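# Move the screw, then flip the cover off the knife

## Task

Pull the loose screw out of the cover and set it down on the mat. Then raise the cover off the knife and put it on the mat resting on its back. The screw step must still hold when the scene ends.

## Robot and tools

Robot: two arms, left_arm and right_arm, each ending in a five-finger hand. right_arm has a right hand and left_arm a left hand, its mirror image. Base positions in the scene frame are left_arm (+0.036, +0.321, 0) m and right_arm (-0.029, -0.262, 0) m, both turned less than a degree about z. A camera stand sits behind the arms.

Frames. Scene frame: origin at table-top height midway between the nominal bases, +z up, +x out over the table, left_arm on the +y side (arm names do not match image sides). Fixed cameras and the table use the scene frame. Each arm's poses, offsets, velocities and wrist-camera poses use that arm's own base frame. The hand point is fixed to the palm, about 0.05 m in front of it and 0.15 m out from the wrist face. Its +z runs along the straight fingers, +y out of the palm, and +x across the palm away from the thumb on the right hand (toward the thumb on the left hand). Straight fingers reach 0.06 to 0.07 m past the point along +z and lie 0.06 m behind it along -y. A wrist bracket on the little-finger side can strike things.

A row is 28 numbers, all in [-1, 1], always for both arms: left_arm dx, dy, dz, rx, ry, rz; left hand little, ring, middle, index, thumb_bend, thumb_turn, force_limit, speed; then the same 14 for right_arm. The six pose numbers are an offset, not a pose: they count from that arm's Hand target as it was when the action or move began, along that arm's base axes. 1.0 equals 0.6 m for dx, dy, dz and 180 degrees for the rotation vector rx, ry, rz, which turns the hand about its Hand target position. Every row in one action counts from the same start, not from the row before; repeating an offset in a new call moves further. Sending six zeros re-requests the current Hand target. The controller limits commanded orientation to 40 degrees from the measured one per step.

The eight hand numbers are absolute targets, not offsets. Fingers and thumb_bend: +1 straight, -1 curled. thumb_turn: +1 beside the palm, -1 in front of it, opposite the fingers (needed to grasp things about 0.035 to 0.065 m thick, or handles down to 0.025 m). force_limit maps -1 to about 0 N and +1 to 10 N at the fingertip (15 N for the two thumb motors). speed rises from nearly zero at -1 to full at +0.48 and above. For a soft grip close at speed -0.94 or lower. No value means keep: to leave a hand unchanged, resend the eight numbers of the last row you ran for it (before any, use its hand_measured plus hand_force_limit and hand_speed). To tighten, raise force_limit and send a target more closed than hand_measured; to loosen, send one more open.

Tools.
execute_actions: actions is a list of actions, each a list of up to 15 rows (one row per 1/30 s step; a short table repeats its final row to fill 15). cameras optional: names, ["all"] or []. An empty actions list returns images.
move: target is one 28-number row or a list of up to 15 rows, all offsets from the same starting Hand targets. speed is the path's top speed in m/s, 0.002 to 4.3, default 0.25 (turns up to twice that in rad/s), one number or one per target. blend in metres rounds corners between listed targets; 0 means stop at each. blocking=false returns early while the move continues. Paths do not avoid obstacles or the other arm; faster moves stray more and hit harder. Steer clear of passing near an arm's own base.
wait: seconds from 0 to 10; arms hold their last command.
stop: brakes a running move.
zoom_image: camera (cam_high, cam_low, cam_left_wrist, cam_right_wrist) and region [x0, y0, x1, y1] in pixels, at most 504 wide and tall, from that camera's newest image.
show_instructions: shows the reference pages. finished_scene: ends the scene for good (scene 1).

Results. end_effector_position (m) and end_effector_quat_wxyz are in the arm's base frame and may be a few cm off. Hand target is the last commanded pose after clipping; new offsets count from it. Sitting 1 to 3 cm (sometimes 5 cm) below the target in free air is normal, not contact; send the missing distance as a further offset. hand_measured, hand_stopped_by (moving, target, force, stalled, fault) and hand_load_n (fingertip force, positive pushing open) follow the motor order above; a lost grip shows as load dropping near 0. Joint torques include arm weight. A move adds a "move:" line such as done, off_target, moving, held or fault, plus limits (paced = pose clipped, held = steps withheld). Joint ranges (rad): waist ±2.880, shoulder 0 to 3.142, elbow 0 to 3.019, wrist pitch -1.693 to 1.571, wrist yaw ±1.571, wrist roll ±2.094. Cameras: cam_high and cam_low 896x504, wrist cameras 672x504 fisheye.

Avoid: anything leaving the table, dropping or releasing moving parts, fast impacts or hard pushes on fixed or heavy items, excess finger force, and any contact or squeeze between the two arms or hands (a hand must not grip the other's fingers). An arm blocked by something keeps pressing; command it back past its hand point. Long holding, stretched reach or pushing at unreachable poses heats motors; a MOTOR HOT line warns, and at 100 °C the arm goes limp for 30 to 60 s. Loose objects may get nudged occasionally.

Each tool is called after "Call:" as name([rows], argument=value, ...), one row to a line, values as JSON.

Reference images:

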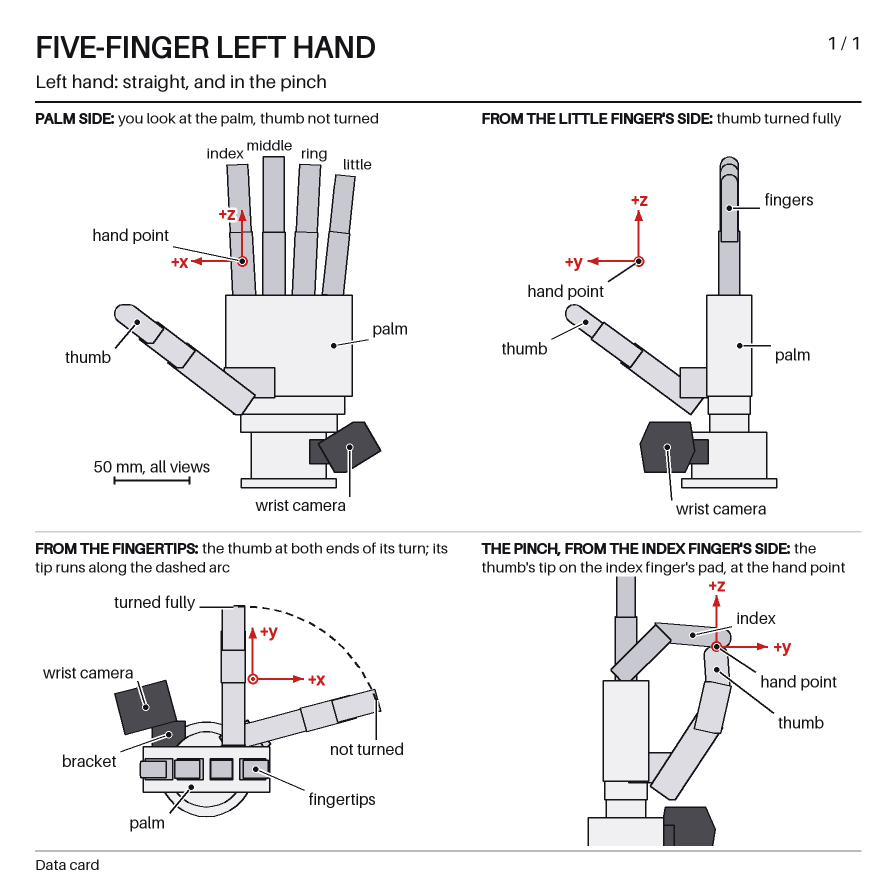

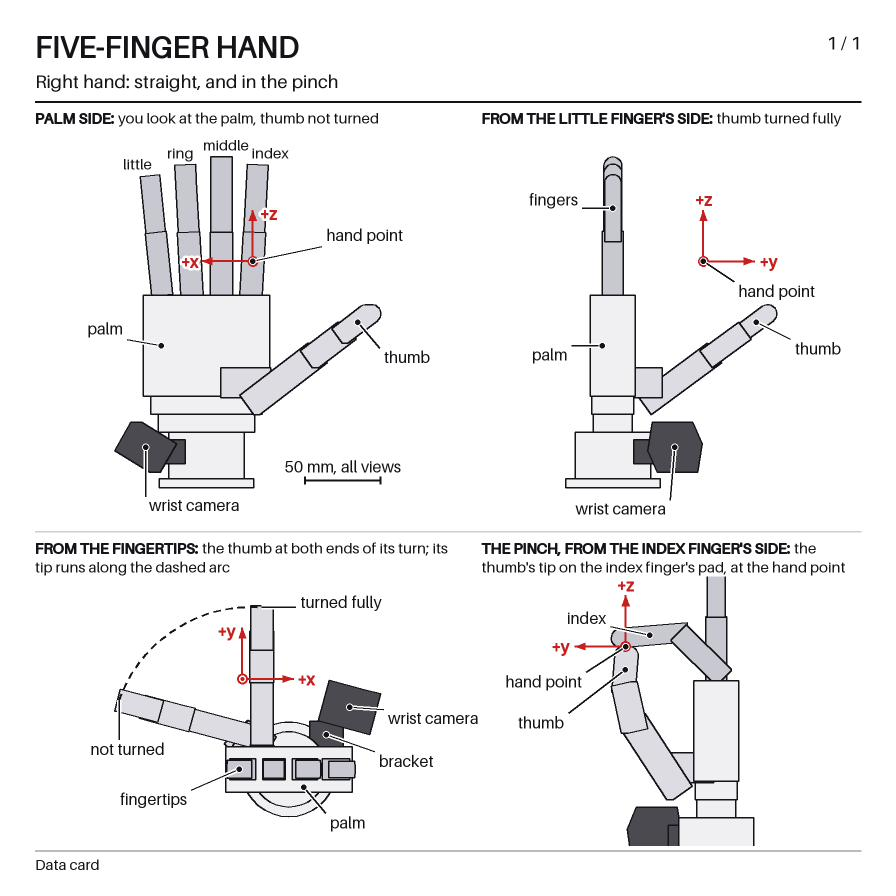

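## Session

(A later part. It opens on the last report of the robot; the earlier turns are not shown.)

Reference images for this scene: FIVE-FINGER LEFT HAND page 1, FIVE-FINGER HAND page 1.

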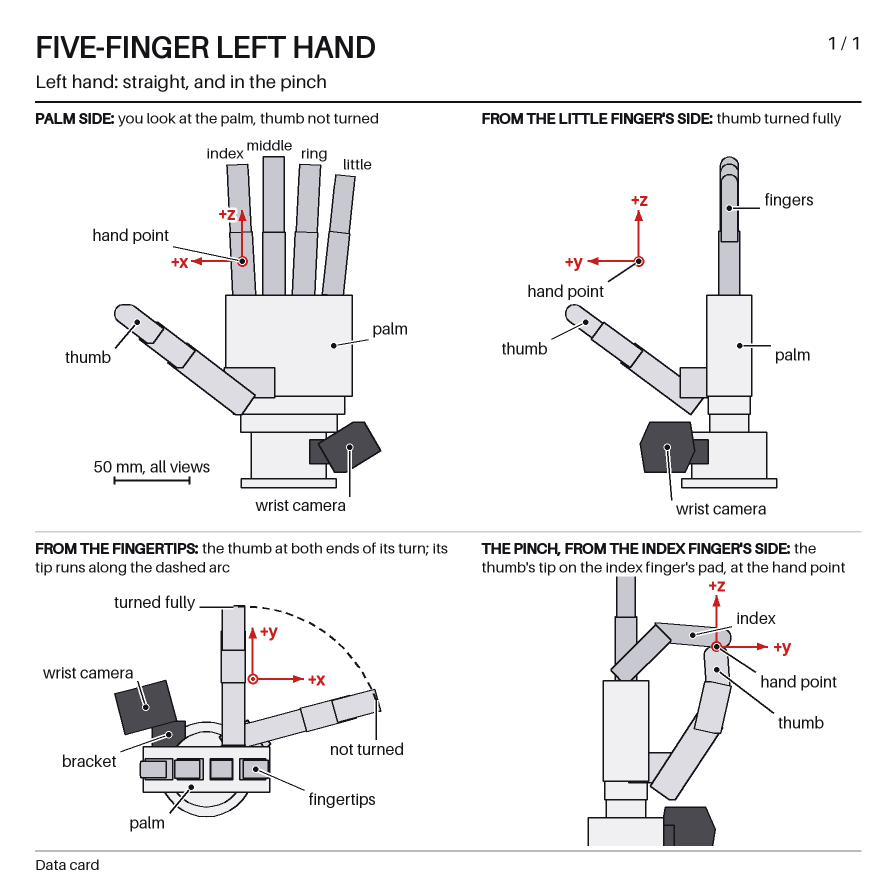

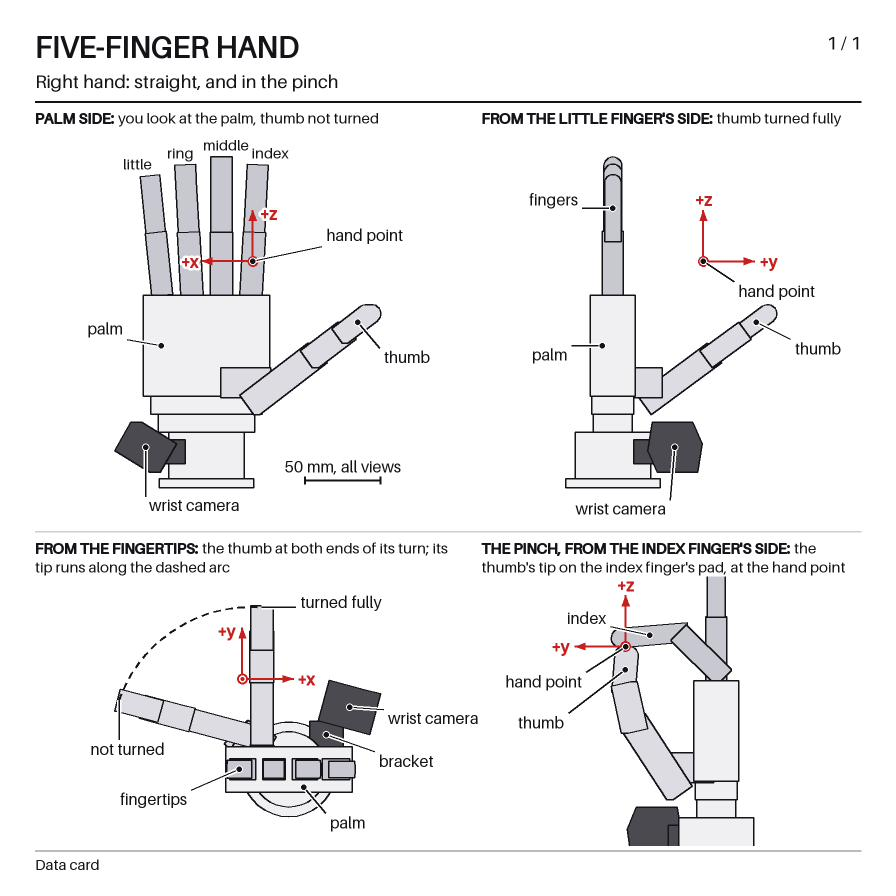

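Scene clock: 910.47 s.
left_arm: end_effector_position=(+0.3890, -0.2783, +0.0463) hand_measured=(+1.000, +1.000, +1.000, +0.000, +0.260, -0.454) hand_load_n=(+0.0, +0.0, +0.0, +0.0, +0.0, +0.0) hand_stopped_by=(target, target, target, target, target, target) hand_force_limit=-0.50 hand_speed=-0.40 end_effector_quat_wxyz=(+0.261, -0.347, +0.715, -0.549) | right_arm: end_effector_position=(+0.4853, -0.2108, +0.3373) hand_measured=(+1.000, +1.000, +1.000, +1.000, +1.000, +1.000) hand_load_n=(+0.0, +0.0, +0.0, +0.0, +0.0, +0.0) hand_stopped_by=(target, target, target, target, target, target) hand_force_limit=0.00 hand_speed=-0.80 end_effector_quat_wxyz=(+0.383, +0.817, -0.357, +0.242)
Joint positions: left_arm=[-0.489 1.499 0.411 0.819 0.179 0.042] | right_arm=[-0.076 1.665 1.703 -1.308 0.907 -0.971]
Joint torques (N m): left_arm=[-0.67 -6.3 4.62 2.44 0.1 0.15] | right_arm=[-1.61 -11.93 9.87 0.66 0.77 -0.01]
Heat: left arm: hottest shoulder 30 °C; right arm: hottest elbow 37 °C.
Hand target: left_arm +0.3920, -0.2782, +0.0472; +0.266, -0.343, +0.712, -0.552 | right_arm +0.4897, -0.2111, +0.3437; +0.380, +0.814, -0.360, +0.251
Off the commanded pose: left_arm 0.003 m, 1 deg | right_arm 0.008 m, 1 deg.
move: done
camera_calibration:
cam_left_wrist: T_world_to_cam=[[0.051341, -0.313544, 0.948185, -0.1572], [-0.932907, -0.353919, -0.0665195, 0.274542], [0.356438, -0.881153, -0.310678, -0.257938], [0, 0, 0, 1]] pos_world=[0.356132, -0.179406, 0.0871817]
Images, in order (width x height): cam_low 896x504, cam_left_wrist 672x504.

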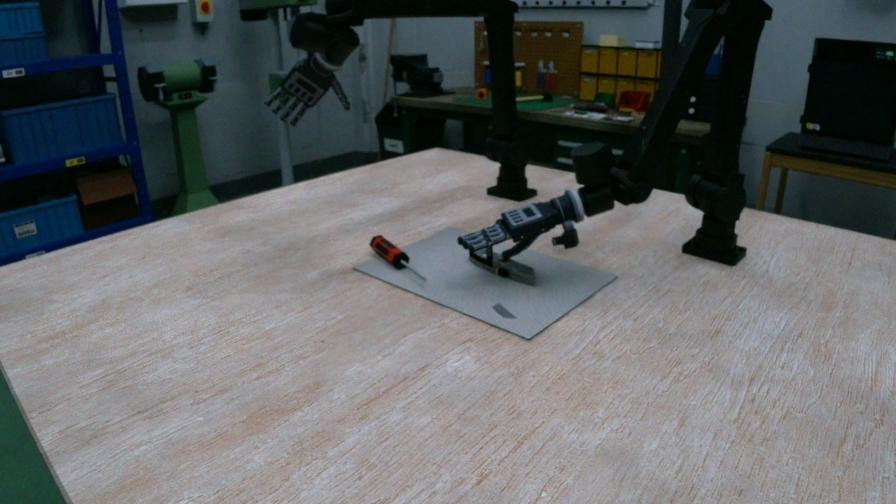

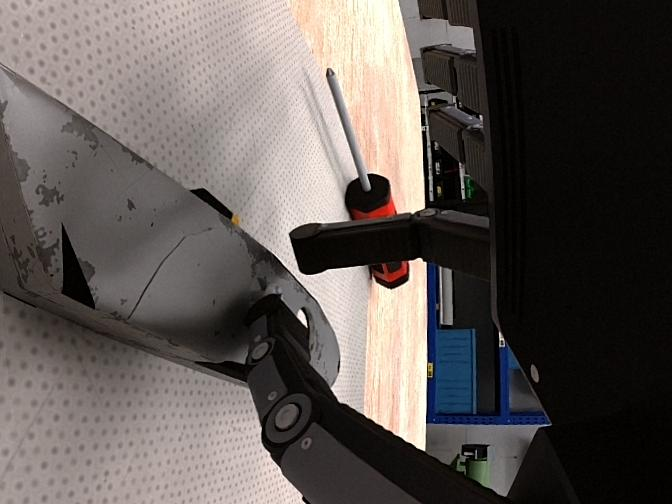

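Call:
move(target=[-0.001, 0.0007, -0.0035, 0, 0, 0, 1, 1, 1, 0.0, 0.26, -0.455, -0.5, -0.4, 0, 0, 0, 0, 0, 0, 1, 1, 1, 1, 1, 1, 0, -0.8], speed=0.03, cameras=["cam_left_wrist"])

Call:
zoom_image(camera="cam_left_wrist", region=[230, 250, 330, 340])

Scene clock: 917.00 s.
left_arm: end_effector_position=(+0.3890, -0.2784, +0.0456) hand_measured=(+1.000, +1.000, +1.000, +0.000, +0.260, -0.454) hand_load_n=(+0.0, +0.0, +0.0, +0.0, +0.0, +0.0) hand_stopped_by=(target, target, target, target, target, target) hand_force_limit=-0.50 hand_speed=-0.40 end_effector_quat_wxyz=(+0.262, -0.346, +0.714, -0.550) | right_arm: end_effector_position=(+0.4853, -0.2108, +0.3373) hand_measured=(+1.000, +1.000, +1.000, +1.000, +1.000, +1.000) hand_load_n=(+0.0, +0.0, +0.0, +0.0, +0.0, +0.0) hand_stopped_by=(target, target, target, target, target, target) hand_force_limit=0.00 hand_speed=-0.80 end_effector_quat_wxyz=(+0.383, +0.817, -0.357, +0.242)
Joint positions: left_arm=[-0.489 1.505 0.409 0.831 0.179 0.042] | right_arm=[-0.076 1.665 1.703 -1.308 0.907 -0.971]
Joint torques (N m): left_arm=[-0.67 -6.18 4.45 2.41 0.1 0.15] | right_arm=[-1.49 -12.28 9.87 0.62 0.78 -0.03]
Heat: left arm: hottest shoulder 30 °C; right arm: hottest elbow 37 °C.
Hand target: left_arm +0.3912, -0.2777, +0.0450; +0.266, -0.343, +0.712, -0.552 | right_arm +0.4897, -0.2111, +0.3437; +0.380, +0.814, -0.360, +0.251
Off the commanded pose: left_arm 0.002 m, 1 deg | right_arm 0.008 m, 1 deg.
move: done
camera_calibration:
cam_left_wrist: T_world_to_cam=[[0.0481013, -0.311706, 0.94896, -0.15493], [-0.932799, -0.353746, -0.0689131, 0.27459], [0.357171, -0.881875, -0.307775, -0.258825], [0, 0, 0, 1]] pos_world=[0.356035, -0.179409, 0.0862851]
Images, in order (width x height): cam_left_wrist 672x504.

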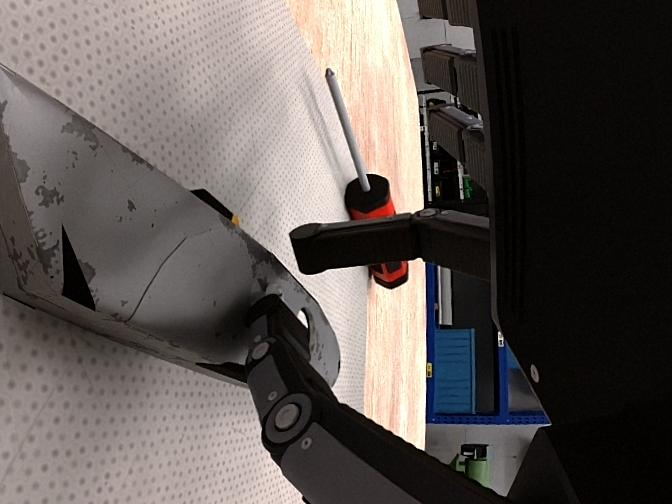

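Scaled by 5.040 from the camera's 672x504 image, which has a finer 960x720 frame.

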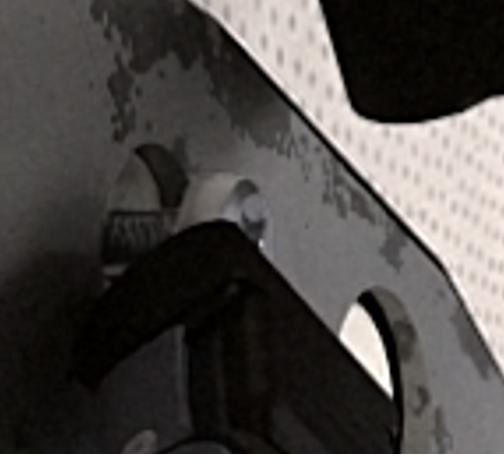

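Call:
execute_actions([
  [[0,0,0,0,0,0,1,1,1,-0.35,0.26,-0.455,-0.7,-0.95,0,0,0,0,0,0,1,1,1,1,1,1,0,-0.8]],
], cameras=["cam_left_wrist", "cam_low"])

Call:
zoom_image(camera="cam_left_wrist", region=[230, 230, 330, 320])

Call:
zoom_image(camera="cam_low", region=[480, 235, 530, 275])

Scene clock: 922.97 s.
left_arm: end_effector_position=(+0.3895, -0.2788, +0.0468) hand_measured=(+1.000, +1.000, +1.000, -0.302, +0.260, -0.454) hand_load_n=(+0.0, +0.0, +0.0, +2.0, +0.5, -0.5) hand_stopped_by=(target, target, target, force, target, target) hand_force_limit=-0.70 hand_speed=-0.95 end_effector_quat_wxyz=(+0.263, -0.345, +0.712, -0.552) | right_arm: end_effector_position=(+0.4853, -0.2108, +0.3373) hand_measured=(+1.000, +1.000, +1.000, +1.000, +1.000, +1.000) hand_load_n=(+0.0, +0.0, +0.0, +0.0, +0.0, +0.0) hand_stopped_by=(target, target, target, target, target, target) hand_force_limit=0.00 hand_speed=-0.80 end_effector_quat_wxyz=(+0.383, +0.817, -0.357, +0.242)
Joint positions: left_arm=[-0.489 1.505 0.409 0.836 0.179 0.042] | right_arm=[-0.076 1.665 1.703 -1.308 0.907 -0.971]
Joint torques (N m): left_arm=[-0.62 -6.07 4.49 2.14 0.08 0.15] | right_arm=[-1.67 -12.16 9.87 0.65 0.78 -0.02]
Heat: left arm: hottest shoulder 30 °C; right arm: hottest elbow 38 °C.
Hand target: left_arm +0.3912, -0.2777, +0.0450; +0.266, -0.343, +0.712, -0.552 | right_arm +0.4897, -0.2111, +0.3437; +0.380, +0.814, -0.360, +0.251
Off the commanded pose: left_arm 0.003 m, 0 deg | right_arm 0.008 m, 1 deg.
camera_calibration:
cam_left_wrist: T_world_to_cam=[[0.0438686, -0.309419, 0.949913, -0.153871], [-0.932604, -0.353623, -0.0721181, 0.275047], [0.358226, -0.882729, -0.304079, -0.259835], [0, 0, 0, 1]] pos_world=[0.35634, -0.179712, 0.0869893]
Images, in order (width x height): cam_low 896x504, cam_left_wrist 672x504.

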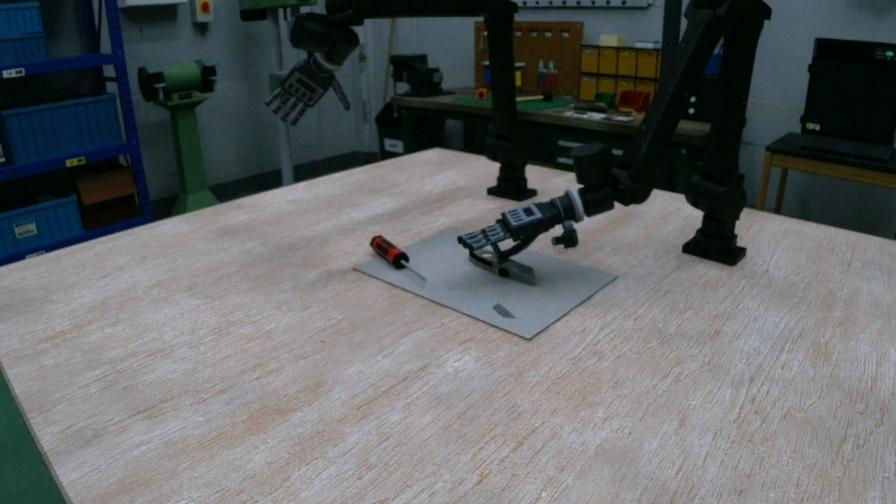

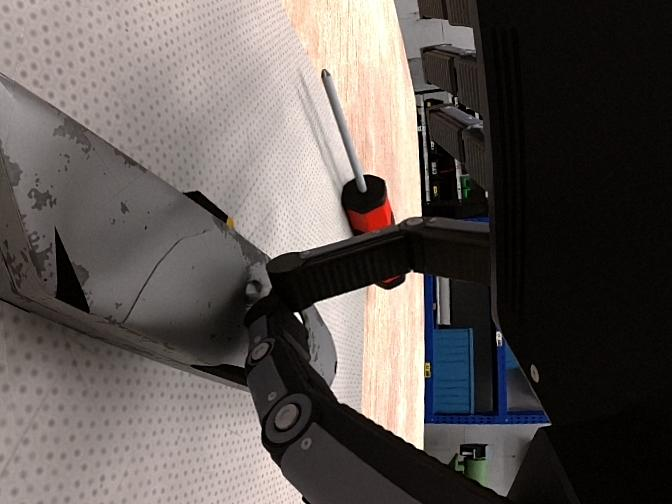

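Scaled by 5.040 from the camera's 672x504 image, which has a finer 960x720 frame.

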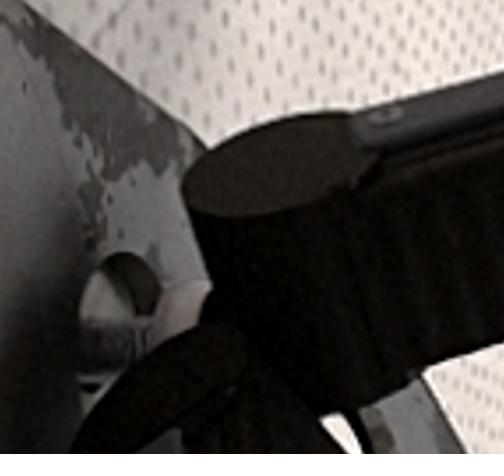

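Scaled by 10.080 from the camera's 896x504 image, which has a finer 1280x720 frame.

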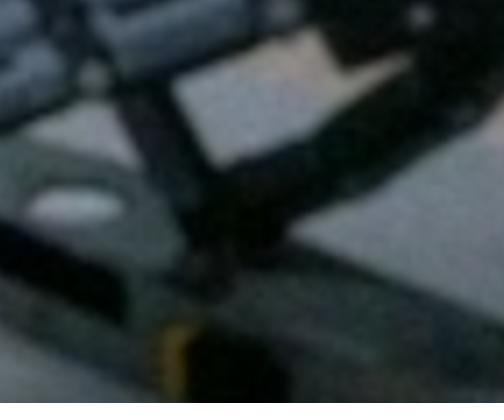

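Call:
move([
  [0.0, 0.0, 0.05, 0, 0, 0, 1, 1, 1, 0.0, 0.26, -0.455, -0.5, -0.5, 0, 0, 0, 0, 0, 0, 1, 1, 1, 1, 1, 1, 0, -0.8],
  [-0.033, 0.05, 0.17, 0, 0, 0, 1, 1, 1, 0.0, 0.1, -0.5, -0.5, -0.4, 0, 0, 0, 0, 0, 0, 1, 1, 1, 1, 1, 1, 0, -0.8],
  [-0.0187, 0.0128, 0.17, 0.2154, -0.3246, -0.2041, 1, 1, 1, 0.0, 0.1, -0.5, -0.5, -0.4, 0, 0, 0, 0, 0, 0, 1, 1, 1, 1, 1, 1, 0, -0.8],
], speed=0.15, cameras=["all"])

Scene clock: 1035.60 s.
left_arm: end_effector_position=(+0.3754, -0.2704, +0.1470) hand_measured=(+1.000, +1.000, +1.000, +0.000, +0.100, -0.500) hand_load_n=(+0.0, +0.0, +0.0, -0.5, +0.0, +0.0) hand_stopped_by=(target, target, target, target, target, target) hand_force_limit=-0.50 hand_speed=-0.40 end_effector_quat_wxyz=(+0.483, +0.287, +0.696, -0.447) | right_arm: end_effector_position=(+0.4853, -0.2108, +0.3373) hand_measured=(+1.000, +1.000, +1.000, +1.000, +1.000, +1.000) hand_load_n=(+0.0, +0.0, +0.0, +0.0, +0.0, +0.0) hand_stopped_by=(target, target, target, target, target, target) hand_force_limit=0.00 hand_speed=-0.80 end_effector_quat_wxyz=(+0.383, +0.817, -0.357, +0.242)
Joint positions: left_arm=[-0.44 1.182 0.392 0.615 0.69 1.328] | right_arm=[-0.076 1.665 1.703 -1.308 0.907 -0.971]
Joint torques (N m): left_arm=[-0.56 -3.6 6.89 1.11 0.16 0.17] | right_arm=[-1.67 -12.28 9.85 0.69 0.77 -0.02]
Heat: left arm: hottest shoulder 30 °C; right arm: hottest elbow 38 °C.
Hand target: left_arm +0.3800, -0.2702, +0.1471; +0.484, +0.289, +0.697, -0.443 | right_arm +0.4897, -0.2111, +0.3437; +0.380, +0.814, -0.360, +0.251
Off the commanded pose: left_arm 0.005 m, 0 deg | right_arm 0.008 m, 1 deg.
move: done; target 2's new numbers were sent with left_arm's hand 0.024 m and 2 deg from that target
camera_calibration:
cam_left_wrist: T_world_to_cam=[[-0.900214, -0.414098, 0.13468, 0.200086], [-0.343852, 0.486233, -0.803332, 0.385696], [0.267172, -0.769481, -0.580102, -0.111426], [0, 0, 0, 1]] pos_world=[0.342513, -0.190423, 0.218256]

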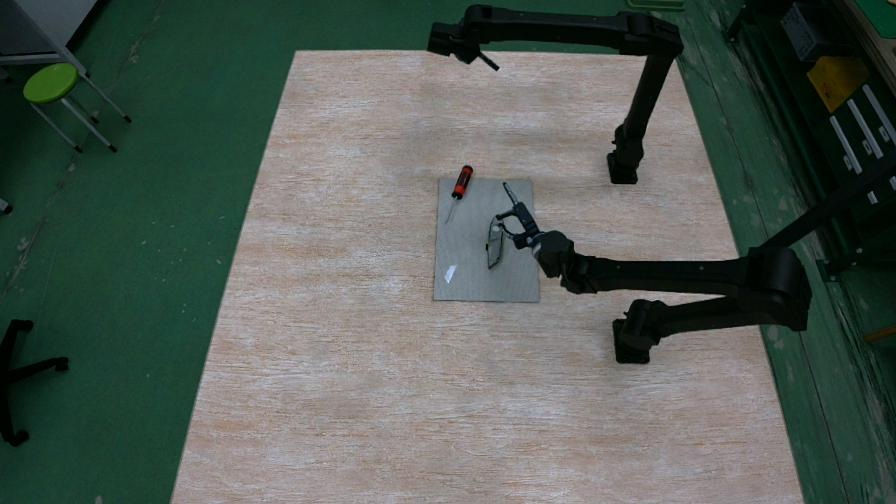

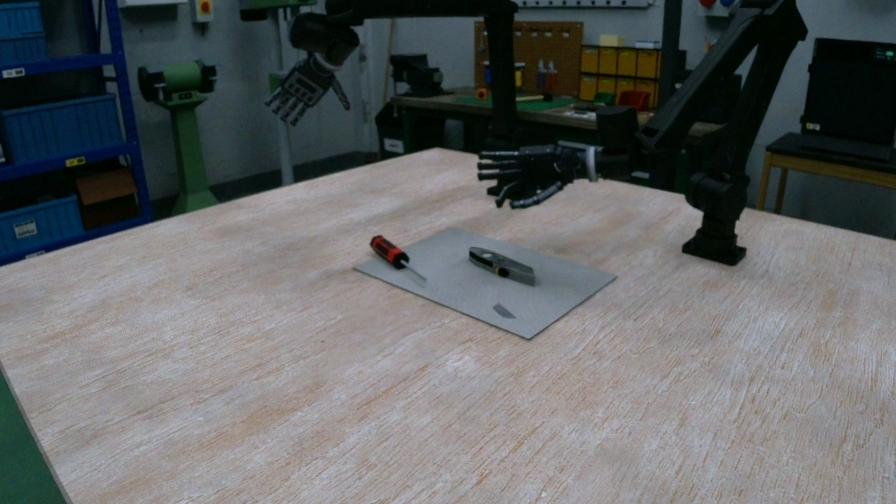

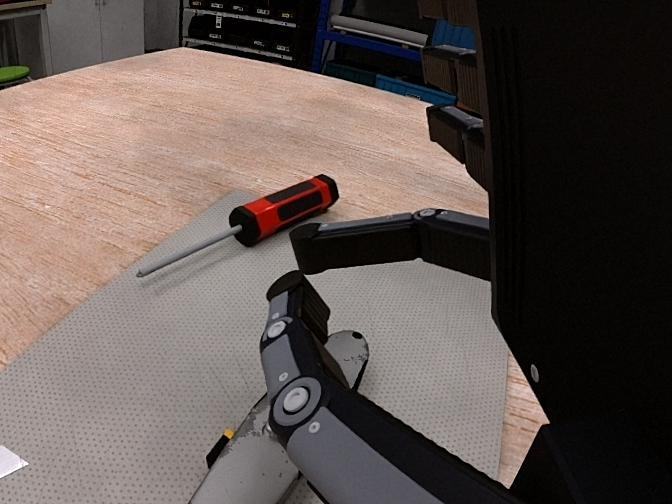

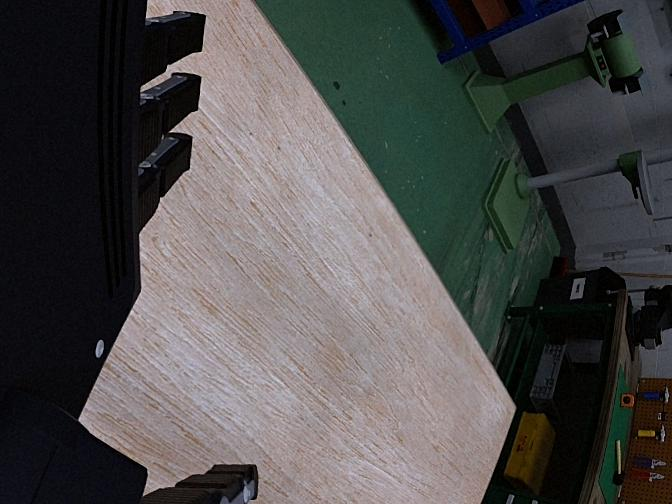

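Call:
move(target=[0.0073, -0.0073, -0.1268, 0.0349, -0.0748, -0.0116, 1, 1, 1, 0.0, 0.1, -0.5, -0.5, -0.4, 0, 0, 0, 0, 0, 0, 1, 1, 1, 1, 1, 1, 0, -0.8], speed=0.1, cameras=["cam_left_wrist", "cam_low", "cam_high"])

Call:
zoom_image(camera="cam_left_wrist", region=[230, 230, 430, 430])

Call:
zoom_image(camera="cam_low", region=[450, 170, 590, 290])

Scene clock: 1078.50 s.
left_arm: end_effector_position=(+0.3860, -0.2699, +0.0696) hand_measured=(+1.000, +1.000, +1.000, +0.000, +0.100, -0.500) hand_load_n=(+0.0, +0.0, +0.0, +0.0, +0.0, +0.0) hand_stopped_by=(target, target, target, target, target, target) hand_force_limit=-0.50 hand_speed=-0.40 end_effector_quat_wxyz=(+0.533, +0.371, +0.661, -0.377) | right_arm: end_effector_position=(+0.4853, -0.2108, +0.3373) hand_measured=(+1.000, +1.000, +1.000, +1.000, +1.000, +1.000) hand_load_n=(+0.0, +0.0, +0.0, +0.0, +0.0, +0.0) hand_stopped_by=(target, target, target, target, target, target) hand_force_limit=0.00 hand_speed=-0.80 end_effector_quat_wxyz=(+0.383, +0.817, -0.357, +0.242)
Joint positions: left_arm=[-0.457 1.561 0.324 1.048 0.661 1.583] | right_arm=[-0.076 1.665 1.703 -1.308 0.907 -0.971]
Joint torques (N m): left_arm=[-1.9 -5.77 3.54 2.06 0.02 0.26] | right_arm=[-1.73 -12.22 9.88 0.65 0.77 -0.03]
Heat: left arm: hottest shoulder 30 °C; right arm: hottest elbow 38 °C.
Hand target: left_arm +0.3844, -0.2746, +0.0710; +0.537, +0.378, +0.653, -0.376 | right_arm +0.4897, -0.2111, +0.3437; +0.380, +0.814, -0.360, +0.251
Off the commanded pose: left_arm 0.005 m, 1 deg | right_arm 0.008 m, 1 deg.
move: done
camera_calibration:
cam_left_wrist: T_world_to_cam=[[-0.912559, -0.393247, -0.112215, 0.247869], [-0.155365, 0.587218, -0.794378, 0.280778], [0.378282, -0.707483, -0.596968, -0.183757], [0, 0, 0, 1]] pos_world=[0.33933, -0.197409, 0.141161]
Images, in order (width x height): cam_high 896x504, cam_low 896x504, cam_left_wrist 672x504.

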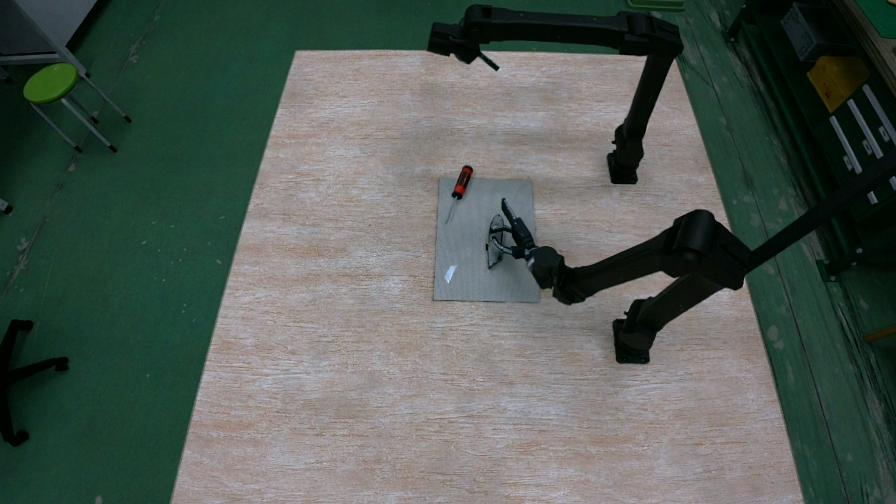

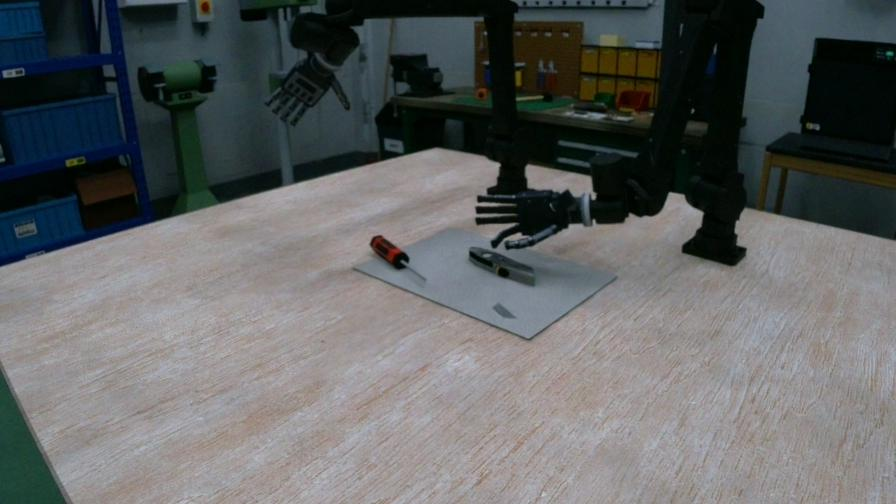

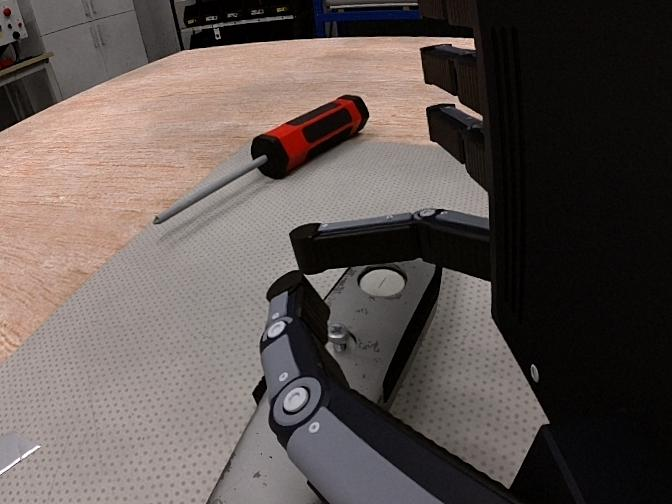

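Scaled by 2.520 from the camera's 672x504 image, which has a finer 960x720 frame.

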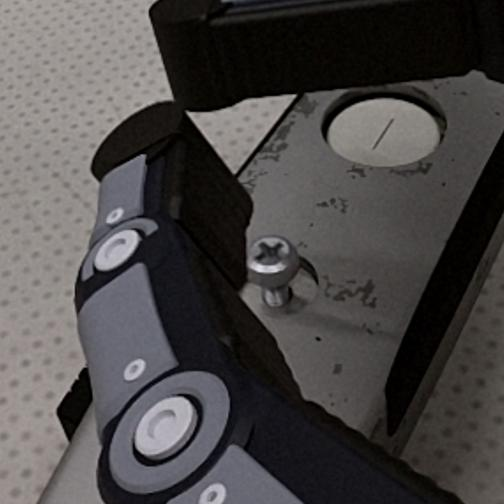

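Scaled by 3.600 from the camera's 896x504 image, which has a finer 1280x720 frame.

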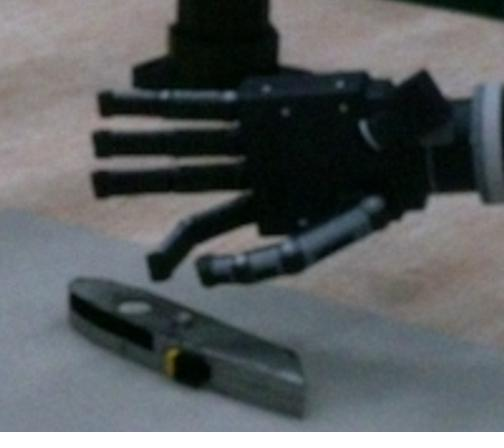

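Call:
move(target=[-0.0057, -0.0165, -0.0292, 0, 0, 0, 1, 1, 1, 0.0, 0.1, -0.5, -0.5, -0.4, 0, 0, 0, 0, 0, 0, 1, 1, 1, 1, 1, 1, 0, -0.8], speed=0.06, cameras=["cam_left_wrist", "cam_low"])

Call:
zoom_image(camera="cam_left_wrist", region=[250, 200, 400, 350])

Call:
zoom_image(camera="cam_low", region=[480, 220, 540, 270])

Scene clock: 1101.50 s.
left_arm: end_effector_position=(+0.3823, -0.2792, +0.0517) hand_measured=(+1.000, +1.000, +1.000, +0.000, +0.100, -0.500) hand_load_n=(+0.0, +0.0, +0.0, +0.0, +0.0, +0.5) hand_stopped_by=(target, target, target, target, target, target) hand_force_limit=-0.50 hand_speed=-0.40 end_effector_quat_wxyz=(+0.533, +0.373, +0.660, -0.374) | right_arm: end_effector_position=(+0.4853, -0.2108, +0.3373) hand_measured=(+1.000, +1.000, +1.000, +1.000, +1.000, +1.000) hand_load_n=(+0.0, +0.0, +0.0, +0.0, +0.0, +0.5) hand_stopped_by=(target, target, target, target, target, target) hand_force_limit=0.00 hand_speed=-0.80 end_effector_quat_wxyz=(+0.383, +0.817, -0.357, +0.242)
Joint positions: left_arm=[-0.493 1.656 0.324 1.145 0.626 1.584] | right_arm=[-0.076 1.665 1.703 -1.308 0.907 -0.971]
Joint torques (N m): left_arm=[-1.9 -6.3 3.08 2.25 -0.01 0.14] | right_arm=[-1.49 -12.28 9.85 0.66 0.77 -0.01]
Heat: left arm: hottest shoulder 30 °C; right arm: hottest elbow 38 °C.
Hand target: left_arm +0.3810, -0.2844, +0.0534; +0.537, +0.378, +0.653, -0.376 | right_arm +0.4897, -0.2111, +0.3437; +0.380, +0.814, -0.360, +0.251
Off the commanded pose: left_arm 0.006 m, 1 deg | right_arm 0.008 m, 1 deg.
move: done
camera_calibration:
cam_left_wrist: T_world_to_cam=[[-0.9125, -0.39137, -0.119051, 0.239618], [-0.150273, 0.591371, -0.792274, 0.270525], [0.380476, -0.70506, -0.598439, -0.199841], [0, 0, 0, 1]] pos_world=[0.335339, -0.207101, 0.123264]
Images, in order (width x height): cam_low 896x504, cam_left_wrist 672x504.

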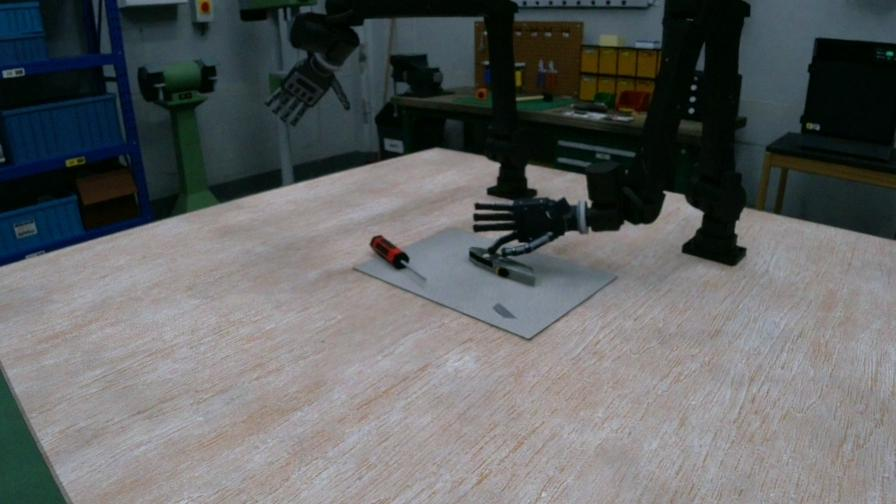

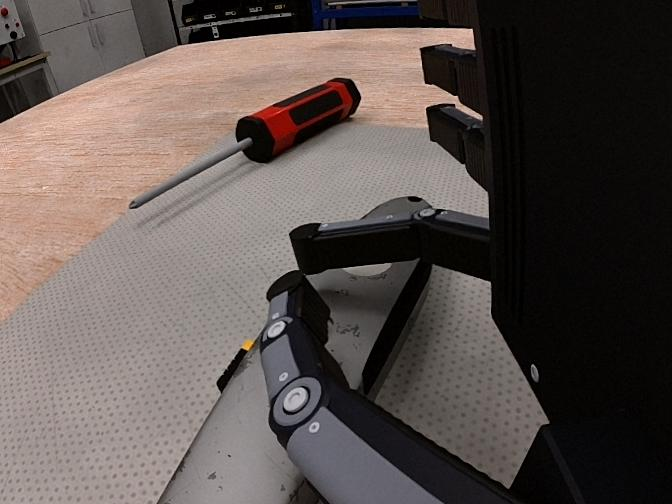

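Scaled by 3.360 from the camera's 672x504 image, which has a finer 960x720 frame.

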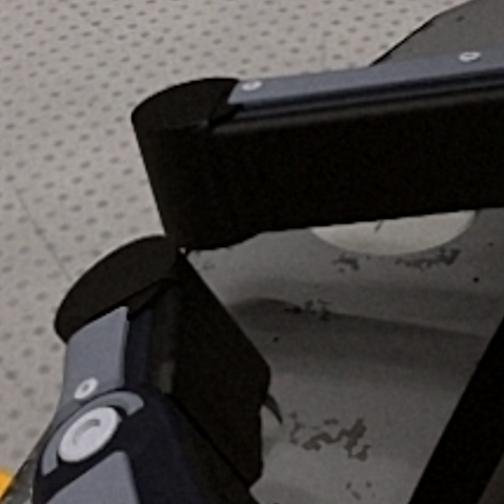

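Scaled by 8.400 from the camera's 896x504 image, which has a finer 1280x720 frame.

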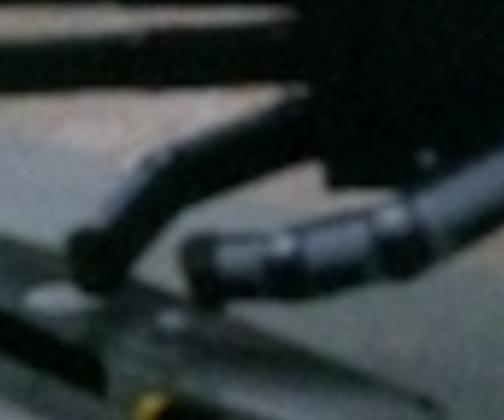

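Call:
execute_actions(actions=[], cameras=["cam_low", "cam_left_wrist"])

Scene clock: 1122.33 s.
left_arm: end_effector_position=(+0.3823, -0.2793, +0.0517) hand_measured=(+1.000, +1.000, +1.000, +0.000, +0.100, -0.500) hand_load_n=(+0.0, +0.0, +0.0, +0.0, +0.0, +0.0) hand_stopped_by=(target, target, target, target, target, target) hand_force_limit=-0.50 hand_speed=-0.40 end_effector_quat_wxyz=(+0.534, +0.373, +0.660, -0.374) | right_arm: end_effector_position=(+0.4853, -0.2108, +0.3373) hand_measured=(+1.000, +1.000, +1.000, +1.000, +1.000, +1.000) hand_load_n=(+0.0, +0.0, +0.0, +0.0, +0.0, +0.0) hand_stopped_by=(target, target, target, target, target, target) hand_force_limit=0.00 hand_speed=-0.80 end_effector_quat_wxyz=(+0.383, +0.817, -0.357, +0.242)
Joint positions: left_arm=[-0.493 1.656 0.324 1.146 0.626 1.584] | right_arm=[-0.076 1.665 1.703 -1.308 0.907 -0.971]
Joint velocities: within noise
Joint torques (N m): left_arm=[-1.85 -6.3 3.1 2.25 -0.01 0.14] | right_arm=[-1.67 -12.4 9.84 0.64 0.77 -0.03]
Heat: left arm: hottest shoulder 30 °C; right arm: hottest elbow 38 °C.
Hand target: left_arm +0.3810, -0.2844, +0.0534; +0.537, +0.378, +0.653, -0.376 | right_arm +0.4897, -0.2111, +0.3437; +0.380, +0.814, -0.360, +0.251
Off the commanded pose: left_arm 0.006 m, 1 deg | right_arm 0.008 m, 1 deg.
camera_calibration:
cam_left_wrist: T_world_to_cam=[[-0.912468, -0.391362, -0.119318, 0.239655], [-0.149985, 0.591278, -0.792398, 0.270504], [0.380665, -0.705143, -0.598221, -0.199889], [0, 0, 0, 1]] pos_world=[0.33534, -0.207101, 0.123364]
Images, in order (width x height): cam_low 896x504, cam_left_wrist 672x504.

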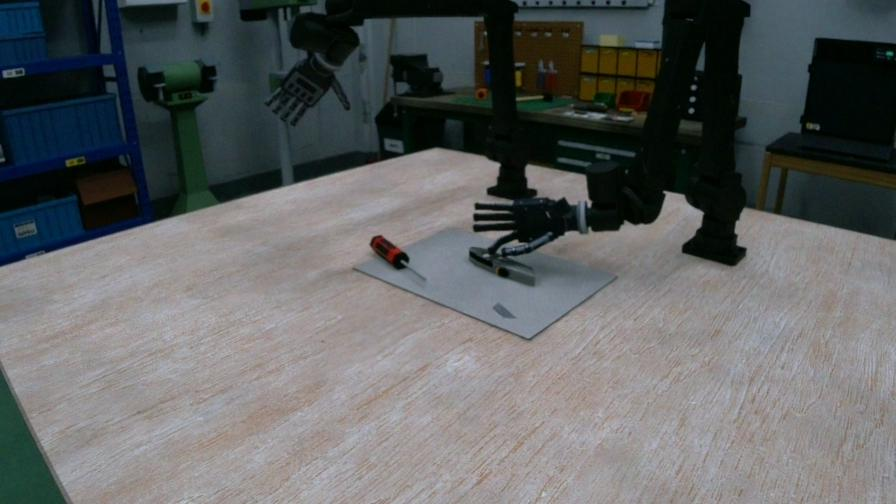

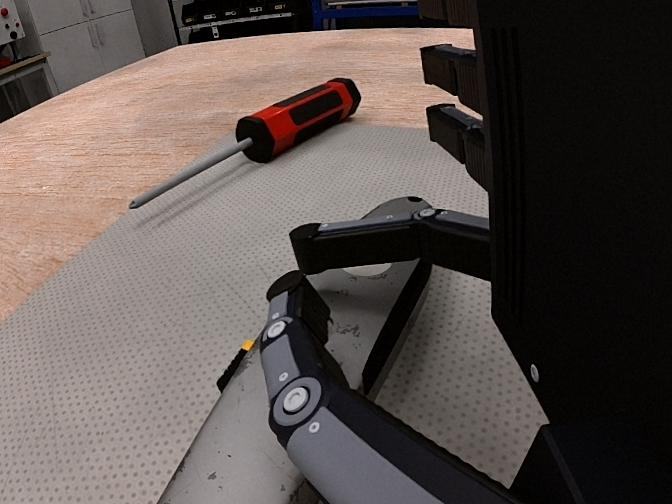

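Call:
zoom_image(camera="cam_low", region=[480, 220, 540, 270])

Call:
zoom_image(camera="cam_left_wrist", region=[220, 200, 400, 420])

Scaled by 8.400 from the camera's 896x504 image, which has a finer 1280x720 frame.

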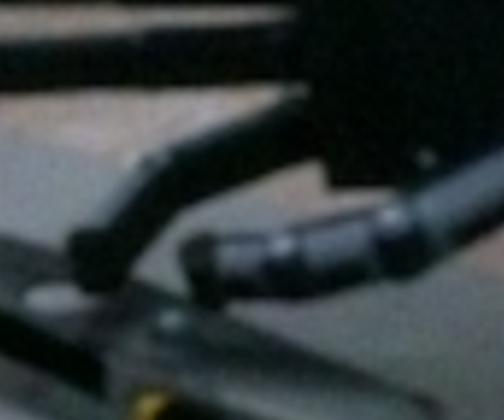

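Scaled by 2.291 from the camera's 672x504 image, which has a finer 960x720 frame.

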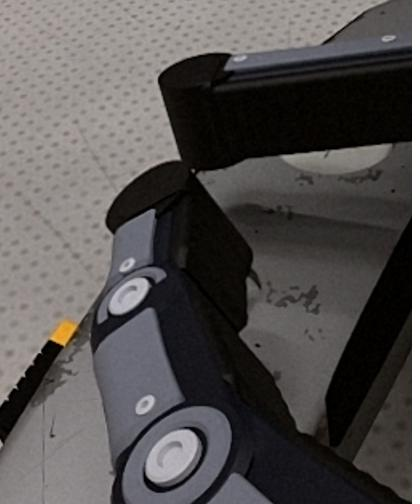

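Call:
move(target=[0.0005, 0, -0.01, 0, 0, 0, 1, 1, 1, 0.0, 0.1, -0.5, -0.5, -0.4, 0, 0, 0, 0, 0, 0, 1, 1, 1, 1, 1, 1, 0, -0.8], speed=0.02, cameras=["cam_low", "cam_left_wrist"])

Scene clock: 1137.50 s.
left_arm: end_effector_position=(+0.3823, -0.2792, +0.0459) hand_measured=(+1.000, +1.000, +1.000, +0.000, +0.100, -0.500) hand_load_n=(+0.0, +0.0, +0.0, +0.0, +0.0, +0.0) hand_stopped_by=(target, target, target, target, target, target) hand_force_limit=-0.50 hand_speed=-0.40 end_effector_quat_wxyz=(+0.534, +0.373, +0.660, -0.374) | right_arm: end_effector_position=(+0.4853, -0.2108, +0.3373) hand_measured=(+1.000, +1.000, +1.000, +1.000, +1.000, +1.000) hand_load_n=(+0.0, +0.0, +0.0, +0.0, +0.0, +0.0) hand_stopped_by=(target, target, target, target, target, target) hand_force_limit=0.00 hand_speed=-0.80 end_effector_quat_wxyz=(+0.383, +0.817, -0.357, +0.242)
Joint positions: left_arm=[-0.493 1.687 0.324 1.176 0.626 1.584] | right_arm=[-0.076 1.665 1.703 -1.308 0.907 -0.971]
Joint torques (N m): left_arm=[-1.85 -6.53 2.96 2.1 0.01 0.14] | right_arm=[-1.61 -12.28 9.92 0.61 0.77 -0.01]
Heat: left arm: hottest shoulder 30 °C; right arm: hottest elbow 38 °C.
Hand target: left_arm +0.3813, -0.2844, +0.0476; +0.537, +0.378, +0.653, -0.376 | right_arm +0.4897, -0.2111, +0.3437; +0.380, +0.814, -0.360, +0.251
Off the commanded pose: left_arm 0.005 m, 1 deg | right_arm 0.008 m, 1 deg.
move: done
camera_calibration:
cam_left_wrist: T_world_to_cam=[[-0.912468, -0.391362, -0.119318, 0.238872], [-0.149985, 0.591278, -0.792398, 0.265893], [0.380665, -0.705143, -0.598221, -0.203321], [0, 0, 0, 1]] pos_world=[0.33524, -0.207101, 0.117564]
Images, in order (width x height): cam_low 896x504, cam_left_wrist 672x504.

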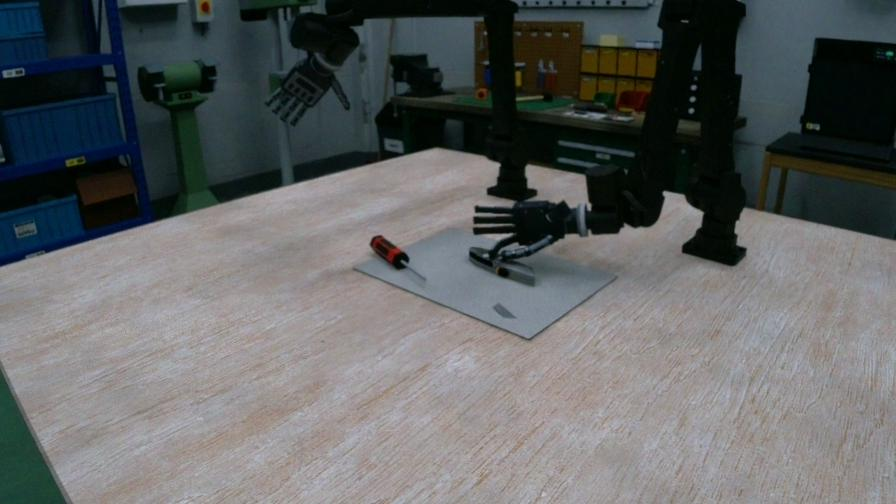

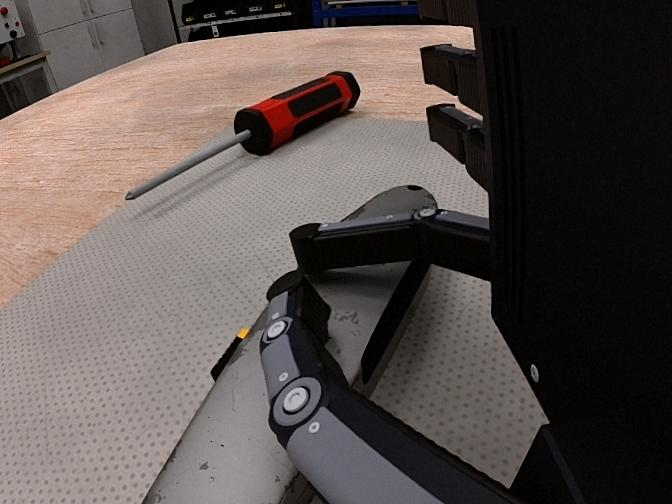

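Call:
zoom_image(camera="cam_low", region=[480, 220, 540, 270])

Call:
zoom_image(camera="cam_left_wrist", region=[250, 210, 390, 370])

Scaled by 8.400 from the camera's 896x504 image, which has a finer 1280x720 frame.

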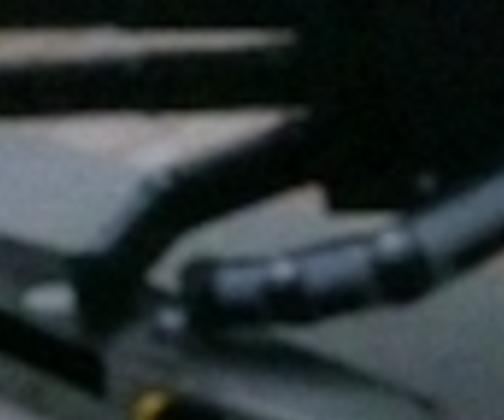

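Scaled by 3.150 from the camera's 672x504 image, which has a finer 960x720 frame.

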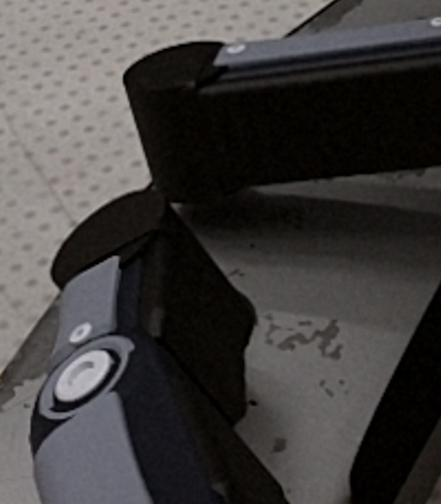

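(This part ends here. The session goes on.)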